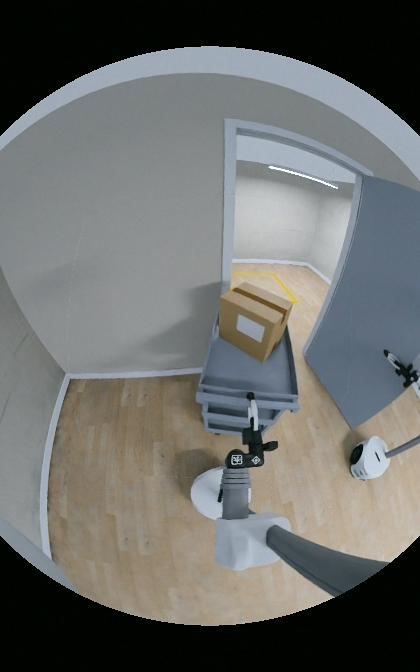

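Request:
move(r2={"base":{"rotate_rad":0.19}}, blocking=false, cameras=[])

Request:
wait(seconds=2, cameras=[])

Request:
move(r2={"base":{"strafe_m":-0.42}}, blocking=false, cameras=[])

Request:
wait(seconds=4, cameras=["r2_head_camera","r2_head_right_camera"])

Scene clock: 745.17 s.
move: r2 moving
r1: as last shown
r1.turned_by_imu: -0.001
r1.base_tilt: forward=-1.5 right=+1.2
r1.lidar_m: 0.42 1.20 1.13 3.03 3.59 4.41 3.34 2.00 1.69 1.72 1.54 0.34
r1.motor_effort: lift_m=+20(20) arm_m=-4(4) wheel_0=+15(16) wheel_1=+1(1) wheel_2=+8(8)
r1.servo_current: wrist_yaw_rad=39(65) wrist_pitch_rad=46(46) wrist_roll_rad=52(52) gripper_m=39(46)
r1.contact_limits: strafe_m 0.6
r1.wrist_depth_mm: 1229 - - - 224 - - / 1229 - - - 309 - - / 1182 - - - 246 103 - / 1205 - - - 250 - - / 1182 - - - 255 - - / 1205 - - 191 170 - - / 1182 - 177 183 161 - -
r2.base_odometry: x=-0.850 y=-3.201 heading=-1.868
r2.turned_by_wheels: +0.177
r2.turned_by_imu: +0.174
r2.base_tilt: forward=-0.6 right=+0.1
r2.lidar_m: 0.44 0.54 1.71 1.65 1.72 2.38 - 4.33 1.28 1.17 1.30 0.37
r2.base_status: rotate_rad moving
r2.joint_positions: lift_m=+0.688 arm_m=+0.000 wrist_yaw_rad=+0.001 wrist_pitch_rad=+0.007 wrist_roll_rad=+1.569 gripper_m=-0.019
r2.joint_status: not commanded
r2.measured_speeds: translate_m=-0.001 strafe_m=+0.002 rotate_rad=+0.265 lift_m=+0.000 arm_m=+0.000 wrist_yaw_rad=+0.083 wrist_pitch_rad=+0.000 wrist_roll_rad=+0.000
r2.motor_effort: lift_m=+20(20) arm_m=-4(4) wheel_0=-4(15) wheel_1=-4(11) wheel_2=-1(14)
r2.servo_current: wrist_yaw_rad=33(59) wrist_pitch_rad=39(52) wrist_roll_rad=52(52) gripper_m=59(65)
r2.hand_pose: x=+0.4594 y=-0.0871 z=+0.8641 quat_wxyz=(+0.708, +0.706, +0.003, -0.002) (m; r2's base frame)
r2.wrist_depth_mm: - 466 452 113 168 - - / - 407 410 121 180 - - / - 488 466 130 193 - - / - - 580 140 207 - - / - - - 151 225 - - / - - 181 168 179 - 496 / - 123 - - - - -
pictures: none
No camera images: "cameras" was empty.

Scene clock: 745.80 s.
earlier move: r2 done
r1.base_odometry: x=-1.392 y=-0.010 heading=+0.603
r1.turned_by_wheels: +0.000
r1.turned_by_imu: +0.000
r1.base_tilt: forward=-1.6 right=+1.3
r1.lidar_m: 0.40 1.19 1.16 3.02 3.59 4.41 3.36 1.93 1.68 1.71 1.57 0.36
r1.base_status: not commanded
r1.joint_positions: lift_m=+0.700 arm_m=+0.250 wrist_yaw_rad=+0.001 wrist_pitch_rad=+0.002 wrist_roll_rad=-0.001 gripper_m=-0.020
r1.joint_status: not commanded
r1.measured_speeds: all 0
r1.motor_effort: lift_m=+20(20) arm_m=-4(4) wheel_0=+16(16) wheel_1=+1(1) wheel_2=+8(8)
r1.servo_current: wrist_yaw_rad=46(65) wrist_pitch_rad=46(52) wrist_roll_rad=59(78) gripper_m=39(46)
r1.contact_limits: strafe_m 0.6
r1.hand_pose: x=+0.7095 y=-0.0871 z=+0.8775 quat_wxyz=(+1.000, +0.000, +0.001, +0.001) (m; r1's base frame)
r1.wrist_depth_mm: 1229 - - - 225 - - / 1255 - - - 307 - - / 1205 - - - 245 103 - / 1205 - - - 251 - - / 1182 - - - 255 - - / 1182 - - 191 170 - - / 1182 - 177 183 161 - -
r2.base_odometry: x=-0.850 y=-3.201 heading=-1.855
r2.turned_by_wheels: +0.013
r2.turned_by_imu: +0.013
r2.base_tilt: forward=-0.7 right=+0.0
r2.lidar_m: 0.44 1.22 1.70 1.65 1.74 2.43 - 4.30 1.23 1.18 1.29 0.38
r2.base_status: done
r2.joint_positions: lift_m=+0.688 arm_m=+0.000 wrist_yaw_rad=+0.002 wrist_pitch_rad=+0.007 wrist_roll_rad=+1.569 gripper_m=-0.019
r2.joint_status: not commanded
r2.measured_speeds: all 0
r2.motor_effort: lift_m=+20(20) arm_m=-4(4) wheel_0=+4(15) wheel_1=-2(11) wheel_2=-3(14)
r2.servo_current: wrist_yaw_rad=52(59) wrist_pitch_rad=52(52) wrist_roll_rad=46(52) gripper_m=59(65)
r2.hand_pose: x=+0.4595 y=-0.0869 z=+0.8641 quat_wxyz=(+0.708, +0.706, +0.003, -0.002) (m; r2's base frame)
r2.wrist_depth_mm: - 442 442 110 166 - - / - 402 402 120 176 - - / - 492 466 127 191 - - / - - 585 138 207 - - / - - - 150 224 - - / - - 181 167 179 - 492 / - 123 - - - - -
wait: 0.63 of 2 s (r2 has come to rest)
pictures: none
No camera images: "cameras" was empty.

Scene clock: 746.30 s.
move: r2 moving
r1: as last shown
r1.base_tilt: forward=-1.6 right=+1.2
r1.lidar_m: 0.39 1.18 1.11 3.01 3.58 4.41 3.33 1.94 1.71 1.72 1.56 0.34
r1.servo_current: wrist_yaw_rad=46(52) wrist_pitch_rad=39(46) wrist_roll_rad=52(65) gripper_m=46(46)
r1.contact_limits: strafe_m 0.6
r1.wrist_depth_mm: 1308 - - - 224 - - / 1229 - - - 307 - - / 1205 - - - 245 103 - / 1205 - - - 251 - - / - - - - 256 - - / 1205 - - 191 170 - - / 1182 - 178 183 161 - -
r2.base_odometry: x=-0.885 y=-3.191 heading=-1.854
r2.turned_by_wheels: +0.000
r2.turned_by_imu: +0.001
r2.base_tilt: forward=-0.7 right=+0.1
r2.lidar_m: 0.45 0.50 1.68 1.69 1.78 2.50 - 4.25 1.20 1.14 1.28 0.38
r2.base_status: strafe_m moving
r2.joint_positions: lift_m=+0.688 arm_m=+0.000 wrist_yaw_rad=+0.003 wrist_pitch_rad=+0.007 wrist_roll_rad=+1.569 gripper_m=-0.019
r2.joint_status: not commanded
r2.measured_speeds: translate_m=+0.000 strafe_m=-0.139 rotate_rad=-0.003 lift_m=+0.000 arm_m=+0.000 wrist_yaw_rad=+0.000 wrist_pitch_rad=+0.000 wrist_roll_rad=+0.000
r2.motor_effort: lift_m=+20(20) arm_m=-4(4) wheel_0=+17(18) wheel_1=-9(11) wheel_2=+0(3)
r2.servo_current: wrist_yaw_rad=52(52) wrist_pitch_rad=46(52) wrist_roll_rad=46(59) gripper_m=52(65)
r2.hand_pose: x=+0.4596 y=-0.0866 z=+0.8641 quat_wxyz=(+0.708, +0.706, +0.003, -0.001) (m; r2's base frame)
r2.wrist_depth_mm: - 469 459 112 167 - - / - 413 413 121 178 - - / - 480 466 129 192 - - / - - 580 138 206 - - / - - - 150 224 - - / - - 182 167 178 - 500 / - - - - - - -
pictures: none
No camera images: "cameras" was empty.

Scene clock: 748.53 s.
earlier move: r2 done
r1.base_odometry: x=-1.392 y=-0.010 heading=+0.603
r1.turned_by_wheels: +0.000
r1.turned_by_imu: +0.000
r1.base_tilt: forward=-1.6 right=+1.2
r1.lidar_m: 0.39 0.90 0.77 3.00 3.58 4.41 3.35 1.97 1.72 1.71 1.56 0.35
r1.base_status: not commanded
r1.joint_positions: lift_m=+0.700 arm_m=+0.250 wrist_yaw_rad=+0.001 wrist_pitch_rad=+0.002 wrist_roll_rad=-0.001 gripper_m=-0.020
r1.joint_status: not commanded
r1.measured_speeds: all 0
r1.motor_effort: lift_m=+20(20) arm_m=-4(5) wheel_0=+16(16) wheel_1=+1(1) wheel_2=+8(8)
r1.servo_current: wrist_yaw_rad=39(65) wrist_pitch_rad=52(52) wrist_roll_rad=46(72) gripper_m=46(52)
r1.contact_limits: strafe_m 0.6
r1.hand_pose: x=+0.7095 y=-0.0871 z=+0.8775 quat_wxyz=(+1.000, +0.000, +0.001, +0.001) (m; r1's base frame)
r1.wrist_depth_mm: 1255 - - - 226 - - / 1229 - - - 306 - - / 831 - - - 245 103 - / 788 - - - 252 - - / - - - - 255 - - / 1229 - - 191 170 - - / - 976 178 183 161 - -
r2.base_odometry: x=-1.253 y=-3.084 heading=-1.854
r2.turned_by_wheels: +0.000
r2.turned_by_imu: +0.001
r2.base_tilt: forward=-0.6 right=+0.1
r2.lidar_m: 0.36 0.37 1.70 2.07 2.19 3.04 - 3.71 0.77 0.78 0.88 0.45
r2.base_status: done
r2.joint_positions: lift_m=+0.688 arm_m=+0.000 wrist_yaw_rad=+0.003 wrist_pitch_rad=+0.007 wrist_roll_rad=+1.569 gripper_m=-0.019
r2.joint_status: not commanded
r2.measured_speeds: all 0
r2.motor_effort: lift_m=+20(20) arm_m=-4(4) wheel_0=+4(19) wheel_1=-2(11) wheel_2=+0(3)
r2.servo_current: wrist_yaw_rad=52(59) wrist_pitch_rad=46(52) wrist_roll_rad=52(59) gripper_m=59(65)
r2.hand_pose: x=+0.4596 y=-0.0864 z=+0.8641 quat_wxyz=(+0.708, +0.706, +0.004, -0.001) (m; r2's base frame)
r2.wrist_depth_mm: - - - 198 264 286 286 / - - - 193 256 1661 1160 / - - - 187 249 1661 - / - - 564 182 243 831 - / - 484 469 178 236 831 - / - 500 187 173 179 - - / - 124 530 - 227 - -
wait: 2.23 of 4 s (r2 has come to rest)
pictures: r2_head_camera, r2_head_right_camera
Images, in order (width x height): r2_head_camera 420x560, r2_head_right_camera 420x672.

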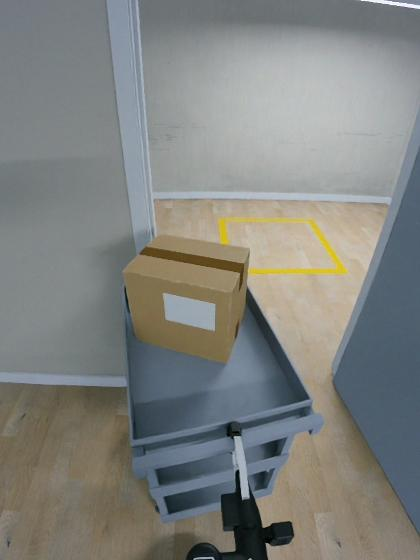

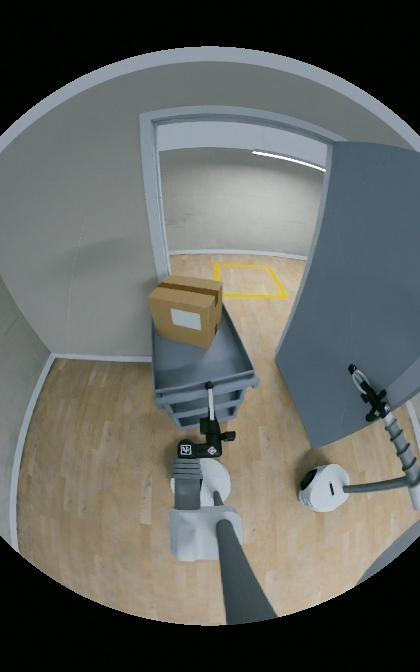

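Request:
move(r2={"base":{"translate_m":-0.55,"strafe_m":-0.12}}, blocking=false, cameras=[])

Request:
wait(seconds=4, cameras=["r2_head_camera"])

Scene clock: 753.17 s.
move: r2 moving
r1: as last shown
r1.lidar_m: 0.42 0.89 0.74 3.03 3.60 4.41 3.34 1.97 1.72 1.68 1.54 0.34
r1.motor_effort: lift_m=+20(20) arm_m=-4(4) wheel_0=+16(16) wheel_1=+1(1) wheel_2=+8(8)
r1.servo_current: wrist_yaw_rad=46(59) wrist_pitch_rad=46(46) wrist_roll_rad=52(65) gripper_m=46(46)
r1.contact_limits: strafe_m 0.6
r1.wrist_depth_mm: 1281 - - - 224 - - / 1255 - - - 306 - - / 1229 - - - 246 103 - / 809 - - - 250 - - / - - - - 256 - - / 1229 - - 191 170 - - / - 976 178 183 161 - -
r2.base_odometry: x=-1.251 y=-3.052 heading=-1.854
r2.turned_by_wheels: +0.000
r2.turned_by_imu: +0.001
r2.base_tilt: forward=-0.6 right=+0.1
r2.lidar_m: 0.36 0.36 1.73 2.08 2.18 3.06 - 3.71 0.74 0.75 0.89 0.44
r2.base_status: translate_m moving; strafe_m moving
r2.joint_positions: lift_m=+0.688 arm_m=+0.000 wrist_yaw_rad=+0.003 wrist_pitch_rad=+0.007 wrist_roll_rad=+1.569 gripper_m=-0.019
r2.joint_status: not commanded
r2.measured_speeds: translate_m=-0.122 strafe_m=-0.028 rotate_rad=+0.004 lift_m=+0.000 arm_m=+0.000 wrist_yaw_rad=+0.000 wrist_pitch_rad=+0.000 wrist_roll_rad=+0.000
r2.motor_effort: lift_m=+20(20) arm_m=-3(4) wheel_0=-7(9) wheel_1=-10(11) wheel_2=+16(18)
r2.servo_current: wrist_yaw_rad=52(59) wrist_pitch_rad=46(52) wrist_roll_rad=39(52) gripper_m=59(65)
r2.hand_pose: x=+0.4596 y=-0.0864 z=+0.8641 quat_wxyz=(+0.708, +0.706, +0.004, -0.001) (m; r2's base frame)
r2.wrist_depth_mm: - - - 200 267 285 285 / - - - 195 257 1618 1138 / - - - 188 251 1618 - / - - 564 183 243 842 - / - 477 469 179 237 842 - / - 504 187 173 179 - - / - 124 530 - 227 - -
pictures: none
No camera images: "cameras" was empty.

Scene clock: 756.00 s.
earlier move: r2 done
r1.base_odometry: x=-1.392 y=-0.010 heading=+0.603
r1.turned_by_wheels: +0.000
r1.turned_by_imu: +0.000
r1.base_tilt: forward=-1.6 right=+1.2
r1.lidar_m: 0.40 0.62 0.52 0.66 0.72 4.41 3.34 1.96 1.70 1.70 1.59 0.35
r1.base_status: not commanded
r1.joint_positions: lift_m=+0.700 arm_m=+0.250 wrist_yaw_rad=+0.001 wrist_pitch_rad=+0.002 wrist_roll_rad=-0.001 gripper_m=-0.020
r1.joint_status: not commanded
r1.measured_speeds: all 0
r1.motor_effort: lift_m=+20(20) arm_m=-4(4) wheel_0=+16(16) wheel_1=+1(1) wheel_2=+8(8)
r1.servo_current: wrist_yaw_rad=52(72) wrist_pitch_rad=39(52) wrist_roll_rad=52(72) gripper_m=39(46)
r1.contact_limits: strafe_m 0.6
r1.hand_pose: x=+0.7095 y=-0.0871 z=+0.8775 quat_wxyz=(+1.000, +0.000, +0.001, +0.001) (m; r1's base frame)
r1.wrist_depth_mm: 1255 - - - 225 - - / 1255 - - - 309 - - / 1182 - - - 247 103 - / 1182 - - - 251 - - / 1205 - - - 255 - - / 1229 - - 191 170 - - / 1255 - 178 184 160 - -
r2.base_odometry: x=-1.214 y=-2.522 heading=-1.855
r2.turned_by_wheels: -0.001
r2.turned_by_imu: -0.001
r2.base_tilt: forward=-0.7 right=+0.0
r2.lidar_m: 0.38 0.38 2.29 2.21 2.31 3.25 - 3.54 2.64 0.67 0.67 0.45
r2.base_status: done
r2.joint_positions: lift_m=+0.688 arm_m=+0.000 wrist_yaw_rad=-0.001 wrist_pitch_rad=+0.007 wrist_roll_rad=+1.569 gripper_m=-0.019
r2.joint_status: not commanded
r2.measured_speeds: all 0
r2.motor_effort: lift_m=+20(20) arm_m=-3(4) wheel_0=-5(12) wheel_1=-4(11) wheel_2=+0(18)
r2.servo_current: wrist_yaw_rad=33(59) wrist_pitch_rad=46(52) wrist_roll_rad=39(59) gripper_m=65(65)
r2.hand_pose: x=+0.4592 y=-0.0877 z=+0.8641 quat_wxyz=(+0.708, +0.706, +0.002, -0.003) (m; r2's base frame)
r2.wrist_depth_mm: - - - 189 254 279 1060 / - - - 185 248 1661 1078 / - - - 182 244 820 - / - - 517 179 238 831 - / - - 477 177 236 820 - / 1464 517 186 173 179 - - / - 124 554 - 228 - -
wait: 2.83 of 4 s (r2 has come to rest)
pictures: r2_head_camera
Images, in order (width x height): r2_head_camera 420x560.

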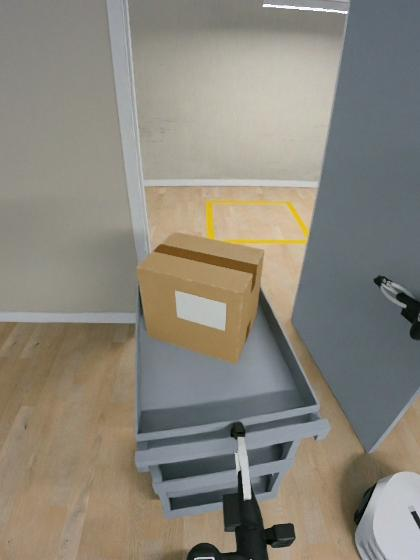

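Request:
move(r2={"base":{"strafe_m":0.1}}, blocking=false, cameras=[])

Request:
wait(seconds=2, cameras=[])

Request:
move(r2={"base":{"translate_m":0.7}}, blocking=false, cameras=[])

Request:
wait(seconds=4, cameras=["r2_head_camera"])

Scene clock: 764.97 s.
move: r2 moving
r1: as last shown
r1.base_tilt: forward=-1.5 right=+1.2
r1.lidar_m: 0.40 0.63 0.54 0.70 0.79 4.41 3.31 1.97 1.72 1.70 1.57 0.35
r1.servo_current: wrist_yaw_rad=46(65) wrist_pitch_rad=39(46) wrist_roll_rad=46(65) gripper_m=39(46)
r1.contact_limits: strafe_m 0.6
r1.wrist_depth_mm: 1255 - - - 224 - - / 1281 - - - 309 - - / 1229 - - - 245 103 - / 1205 - - - 250 - - / 1229 - - - 255 - - / 1229 - - 191 170 - - / 1205 - 178 183 161 - -
r2.base_odometry: x=-1.180 y=-2.532 heading=-1.855
r2.turned_by_wheels: +0.000
r2.turned_by_imu: +0.000
r2.base_tilt: forward=-0.6 right=+0.1
r2.lidar_m: 0.36 0.38 2.24 2.17 2.29 3.17 - 3.56 2.66 0.72 0.69 0.43
r2.base_status: strafe_m moving
r2.joint_positions: lift_m=+0.688 arm_m=+0.000 wrist_yaw_rad=-0.005 wrist_pitch_rad=+0.007 wrist_roll_rad=+1.569 gripper_m=-0.019
r2.joint_status: not commanded
r2.measured_speeds: translate_m=+0.000 strafe_m=+0.143 rotate_rad=+0.000 lift_m=+0.000 arm_m=+0.000 wrist_yaw_rad=+0.000 wrist_pitch_rad=+0.000 wrist_roll_rad=+0.000
r2.motor_effort: lift_m=+20(20) arm_m=-4(4) wheel_0=-14(17) wheel_1=+10(11) wheel_2=+1(1)
r2.servo_current: wrist_yaw_rad=46(65) wrist_pitch_rad=46(52) wrist_roll_rad=46(52) gripper_m=52(65)
r2.hand_pose: x=+0.4588 y=-0.0889 z=+0.8641 quat_wxyz=(+0.708, +0.706, +0.001, -0.004) (m; r2's base frame)
r2.wrist_depth_mm: - - - 184 246 268 1138 / - - - 181 244 1618 554 / - - - 179 241 820 - / - - 492 236 237 831 - / - - 484 175 235 831 - / 1464 525 188 172 180 - - / - 123 569 - 229 - -
pictures: none
No camera images: "cameras" was empty.

Scene clock: 765.93 s.
earlier move: r2 done
r1.base_odometry: x=-1.392 y=-0.010 heading=+0.603
r1.turned_by_wheels: +0.000
r1.turned_by_imu: +0.000
r1.base_tilt: forward=-1.6 right=+1.2
r1.lidar_m: 0.39 0.70 0.62 0.74 3.60 4.42 3.33 1.97 1.72 1.71 1.56 0.35
r1.base_status: not commanded
r1.joint_positions: lift_m=+0.700 arm_m=+0.250 wrist_yaw_rad=+0.001 wrist_pitch_rad=+0.002 wrist_roll_rad=-0.001 gripper_m=-0.020
r1.joint_status: not commanded
r1.measured_speeds: all 0
r1.motor_effort: lift_m=+20(20) arm_m=-4(4) wheel_0=+16(16) wheel_1=+1(1) wheel_2=+8(8)
r1.servo_current: wrist_yaw_rad=59(65) wrist_pitch_rad=39(52) wrist_roll_rad=46(65) gripper_m=46(52)
r1.contact_limits: strafe_m 0.6
r1.hand_pose: x=+0.7095 y=-0.0871 z=+0.8775 quat_wxyz=(+1.000, +0.000, +0.001, +0.001) (m; r1's base frame)
r1.wrist_depth_mm: 1229 - - - 225 - - / 1255 - - - 309 - - / 1182 - - - 245 103 - / 1229 - - - 251 - - / 1205 - - - 256 - - / 1229 - - 190 169 - - / 1229 - 178 183 161 - -
r2.base_odometry: x=-1.118 y=-2.550 heading=-1.855
r2.turned_by_wheels: +0.000
r2.turned_by_imu: +0.000
r2.base_tilt: forward=-0.7 right=+0.1
r2.lidar_m: 0.38 0.40 2.17 2.10 2.23 3.06 - 3.70 2.74 0.76 0.75 0.43
r2.base_status: done
r2.joint_positions: lift_m=+0.688 arm_m=+0.000 wrist_yaw_rad=-0.004 wrist_pitch_rad=+0.007 wrist_roll_rad=+1.569 gripper_m=-0.019
r2.joint_status: not commanded
r2.measured_speeds: all 0
r2.motor_effort: lift_m=+20(20) arm_m=-4(4) wheel_0=-2(17) wheel_1=+2(11) wheel_2=-1(1)
r2.servo_current: wrist_yaw_rad=46(65) wrist_pitch_rad=46(52) wrist_roll_rad=39(52) gripper_m=59(65)
r2.hand_pose: x=+0.4589 y=-0.0886 z=+0.8641 quat_wxyz=(+0.708, +0.706, +0.001, -0.004) (m; r2's base frame)
r2.wrist_depth_mm: - - - 167 228 1537 1138 / - - - 169 229 1537 - / - - 559 170 230 809 - / - 477 466 231 232 842 - / - - 508 172 232 831 - / - - 186 172 179 - - / - 123 - - 235 - -
wait: 0.97 of 2 s (r2 has come to rest)
pictures: none
No camera images: "cameras" was empty.

Scene clock: 766.43 s.
move: r2 moving
r1: as last shown
r1.lidar_m: 0.40 0.69 0.61 0.77 3.61 4.41 3.34 1.94 1.71 1.70 1.55 0.35
r1.servo_current: wrist_yaw_rad=52(65) wrist_pitch_rad=39(46) wrist_roll_rad=39(65) gripper_m=46(46)
r1.contact_limits: strafe_m 0.6
r1.wrist_depth_mm: 1229 - - - 224 - - / 1229 - - - 309 - - / 1205 - - - 245 103 - / 1205 - - - 251 - - / 1229 - - - 255 - - / 1205 - - 191 169 - - / 1229 - 178 183 161 - -
r2.base_odometry: x=-1.127 y=-2.580 heading=-1.855
r2.turned_by_wheels: +0.000
r2.turned_by_imu: +0.000
r2.base_tilt: forward=-0.7 right=+0.1
r2.lidar_m: 0.37 0.42 2.19 2.11 2.18 3.04 - 3.69 2.73 0.75 0.75 0.43
r2.base_status: translate_m moving
r2.joint_positions: lift_m=+0.688 arm_m=+0.000 wrist_yaw_rad=-0.004 wrist_pitch_rad=+0.007 wrist_roll_rad=+1.569 gripper_m=-0.019
r2.joint_status: not commanded
r2.measured_speeds: translate_m=+0.121 strafe_m=+0.000 rotate_rad=-0.004 lift_m=+0.000 arm_m=+0.000 wrist_yaw_rad=+0.000 wrist_pitch_rad=+0.000 wrist_roll_rad=+0.000
r2.motor_effort: lift_m=+20(20) arm_m=+4(4) wheel_0=+7(10) wheel_1=+8(9) wheel_2=-17(17)
r2.servo_current: wrist_yaw_rad=39(65) wrist_pitch_rad=46(52) wrist_roll_rad=39(52) gripper_m=52(65)
r2.hand_pose: x=+0.4589 y=-0.0886 z=+0.8641 quat_wxyz=(+0.708, +0.706, +0.001, -0.004) (m; r2's base frame)
r2.wrist_depth_mm: - - - 168 228 1537 1138 / - - - 169 229 1537 - / - - 569 170 229 809 - / - 488 462 230 231 831 - / - - 508 171 232 820 - / - - 187 172 179 - - / - 123 - - 234 - -
pictures: none
No camera images: "cameras" was empty.

Scene clock: 769.77 s.
earlier move: r2 done
r1.base_odometry: x=-1.392 y=-0.010 heading=+0.603
r1.turned_by_wheels: +0.000
r1.turned_by_imu: +0.000
r1.base_tilt: forward=-1.6 right=+1.2
r1.lidar_m: 0.36 0.86 0.78 3.00 3.57 4.40 3.36 1.97 1.70 1.72 1.56 0.35
r1.base_status: not commanded
r1.joint_positions: lift_m=+0.700 arm_m=+0.250 wrist_yaw_rad=+0.001 wrist_pitch_rad=+0.002 wrist_roll_rad=-0.001 gripper_m=-0.020
r1.joint_status: not commanded
r1.measured_speeds: all 0
r1.motor_effort: lift_m=+20(20) arm_m=-4(5) wheel_0=+16(16) wheel_1=+1(1) wheel_2=+8(8)
r1.servo_current: wrist_yaw_rad=46(65) wrist_pitch_rad=33(46) wrist_roll_rad=59(65) gripper_m=39(52)
r1.contact_limits: strafe_m 0.6
r1.hand_pose: x=+0.7095 y=-0.0871 z=+0.8775 quat_wxyz=(+1.000, +0.000, +0.001, +0.001) (m; r1's base frame)
r1.wrist_depth_mm: 1229 - - - 226 - - / 1281 - - - 307 - - / 723 778 - - 244 103 - / 723 768 - - 251 - - / - - - - 254 - - / 1205 - 917 191 169 - - / - 141 173 183 161 - -
r2.base_odometry: x=-1.315 y=-3.222 heading=-1.855
r2.turned_by_wheels: +0.001
r2.turned_by_imu: +0.003
r2.base_tilt: forward=-0.7 right=+0.1
r2.lidar_m: 0.41 0.51 1.49 2.09 2.21 3.05 - 3.70 0.78 0.78 0.80 0.39
r2.base_status: done
r2.joint_positions: lift_m=+0.688 arm_m=+0.000 wrist_yaw_rad=-0.001 wrist_pitch_rad=+0.007 wrist_roll_rad=+1.569 gripper_m=-0.019
r2.joint_status: not commanded
r2.measured_speeds: all 0
r2.motor_effort: lift_m=+20(20) arm_m=+4(4) wheel_0=+5(15) wheel_1=+5(11) wheel_2=-1(19)
r2.servo_current: wrist_yaw_rad=39(65) wrist_pitch_rad=39(52) wrist_roll_rad=52(59) gripper_m=65(65)
r2.hand_pose: x=+0.4591 y=-0.0878 z=+0.8641 quat_wxyz=(+0.708, +0.706, +0.002, -0.003) (m; r2's base frame)
r2.wrist_depth_mm: - - 535 127 180 - - / - 469 455 132 190 - - / - 452 439 139 203 - - / - - 530 147 215 - - / - - - 159 226 - - / - - 186 170 179 1708 - / - 123 - - - - 462
wait: 3.33 of 4 s (r2 has come to rest)
pictures: r2_head_camera
Images, in order (width x height): r2_head_camera 420x560.

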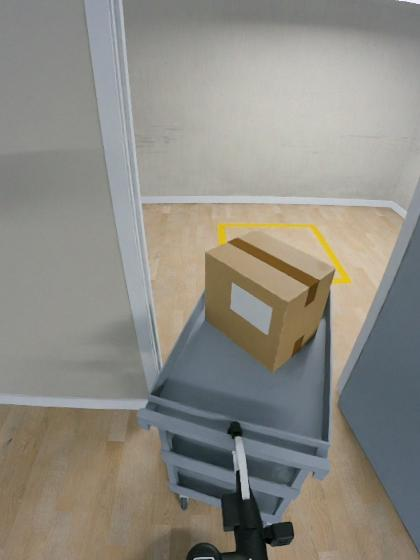

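Request:
move(r2={"base":{"translate_m":0.8,"strafe_m":-0.22}}, blocking=false, cameras=[])

Request:
wait(seconds=5, cameras=["r2_head_camera","r2_head_left_camera"])

Scene clock: 777.77 s.
move: r2 moving
r1: as last shown
r1.turned_by_imu: -0.001
r1.lidar_m: 0.40 0.84 0.76 3.01 3.60 4.42 3.36 1.97 1.72 1.72 1.52 0.34
r1.motor_effort: lift_m=+20(20) arm_m=-4(4) wheel_0=+16(16) wheel_1=+1(1) wheel_2=+8(8)
r1.servo_current: wrist_yaw_rad=59(59) wrist_pitch_rad=33(52) wrist_roll_rad=46(72) gripper_m=39(46)
r1.contact_limits: strafe_m 0.6
r1.wrist_depth_mm: 1255 - - - 224 - - / 1229 - - - 307 - - / 750 788 - - 245 103 - / 741 778 - - 251 - - / - - - - 255 - - / 1160 - 931 191 170 - - / - - 164 183 161 - -
r2.base_odometry: x=-1.332 y=-3.250 heading=-1.854
r2.turned_by_wheels: +0.001
r2.turned_by_imu: +0.002
r2.base_tilt: forward=-0.7 right=+0.1
r2.lidar_m: 0.42 0.49 1.42 2.08 2.22 3.08 - 3.67 0.78 0.77 0.83 0.39
r2.base_status: translate_m moving; strafe_m moving
r2.joint_positions: lift_m=+0.688 arm_m=+0.000 wrist_yaw_rad=+0.000 wrist_pitch_rad=+0.007 wrist_roll_rad=+1.569 gripper_m=-0.019
r2.joint_status: not commanded
r2.measured_speeds: translate_m=+0.121 strafe_m=-0.035 rotate_rad=+0.001 lift_m=+0.000 arm_m=+0.000 wrist_yaw_rad=+0.001 wrist_pitch_rad=+0.000 wrist_roll_rad=+0.000
r2.motor_effort: lift_m=+20(20) arm_m=+4(4) wheel_0=+13(15) wheel_1=+7(8) wheel_2=-14(15)
r2.servo_current: wrist_yaw_rad=52(59) wrist_pitch_rad=52(52) wrist_roll_rad=52(52) gripper_m=59(65)
r2.hand_pose: x=+0.4593 y=-0.0874 z=+0.8641 quat_wxyz=(+0.708, +0.706, +0.002, -0.002) (m; r2's base frame)
r2.wrist_depth_mm: - - 521 124 179 - - / - 462 445 129 187 - - / - 455 442 137 198 - - / - - 530 145 213 - - / - - - 157 225 - - / - - 187 168 179 1618 517 / - - - - - - 459
pictures: none
No camera images: "cameras" was empty.

Scene clock: 781.47 s.
earlier move: r2 done
r1.base_odometry: x=-1.392 y=-0.010 heading=+0.603
r1.turned_by_wheels: +0.000
r1.turned_by_imu: +0.000
r1.base_tilt: forward=-1.5 right=+1.2
r1.lidar_m: 0.39 1.17 2.95 2.99 3.58 4.43 3.34 1.98 1.70 1.68 1.55 0.33
r1.base_status: not commanded
r1.joint_positions: lift_m=+0.700 arm_m=+0.250 wrist_yaw_rad=+0.001 wrist_pitch_rad=+0.002 wrist_roll_rad=-0.001 gripper_m=-0.020
r1.joint_status: not commanded
r1.measured_speeds: all 0
r1.motor_effort: lift_m=+20(20) arm_m=-4(5) wheel_0=+15(17) wheel_1=+1(1) wheel_2=+8(8)
r1.servo_current: wrist_yaw_rad=46(65) wrist_pitch_rad=39(52) wrist_roll_rad=52(72) gripper_m=39(46)
r1.contact_limits: strafe_m 0.6
r1.hand_pose: x=+0.7095 y=-0.0871 z=+0.8775 quat_wxyz=(+1.000, +0.000, +0.001, +0.001) (m; r1's base frame)
r1.wrist_depth_mm: 1182 - - - 225 - - / 1205 - - - 307 - - / 668 - - - 245 103 - / 647 741 - 1499 250 - - / 1205 - - - 260 - - / 1205 - 186 191 170 - - / 1205 707 164 147 153 - -
r2.base_odometry: x=-1.749 y=-3.928 heading=-1.854
r2.turned_by_wheels: +0.000
r2.turned_by_imu: +0.004
r2.base_tilt: forward=-0.6 right=+0.1
r2.lidar_m: 0.42 0.45 0.47 0.97 2.40 3.35 - 0.93 0.62 0.57 0.57 0.41
r2.base_status: done
r2.joint_positions: lift_m=+0.688 arm_m=+0.000 wrist_yaw_rad=+0.001 wrist_pitch_rad=+0.007 wrist_roll_rad=+1.569 gripper_m=-0.019
r2.joint_status: not commanded
r2.measured_speeds: all 0
r2.motor_effort: lift_m=+20(20) arm_m=+4(5) wheel_0=+4(19) wheel_1=+4(8) wheel_2=-1(15)
r2.servo_current: wrist_yaw_rad=39(59) wrist_pitch_rad=46(59) wrist_roll_rad=52(65) gripper_m=59(65)
r2.hand_pose: x=+0.4594 y=-0.0871 z=+0.8641 quat_wxyz=(+0.708, +0.706, +0.003, -0.002) (m; r2's base frame)
r2.wrist_depth_mm: - - - 131 184 - - / - 508 473 136 195 - - / - 445 436 142 206 - - / - - 517 151 216 - - / - - 634 161 227 - - / - - 186 171 179 1576 - / - - - - - 1708 469
wait: 3.70 of 5 s (r2 has come to rest)
pictures: r2_head_camera, r2_head_left_camera
Images, in order (width x height): r2_head_camera 420x560, r2_head_left_camera 420x672.

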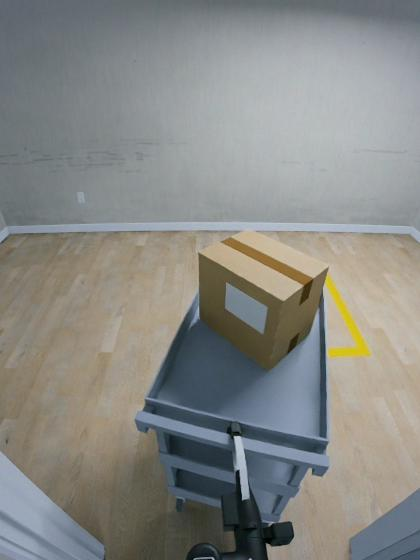

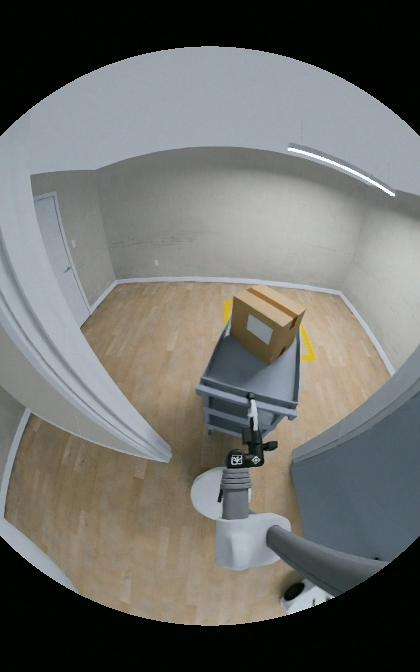

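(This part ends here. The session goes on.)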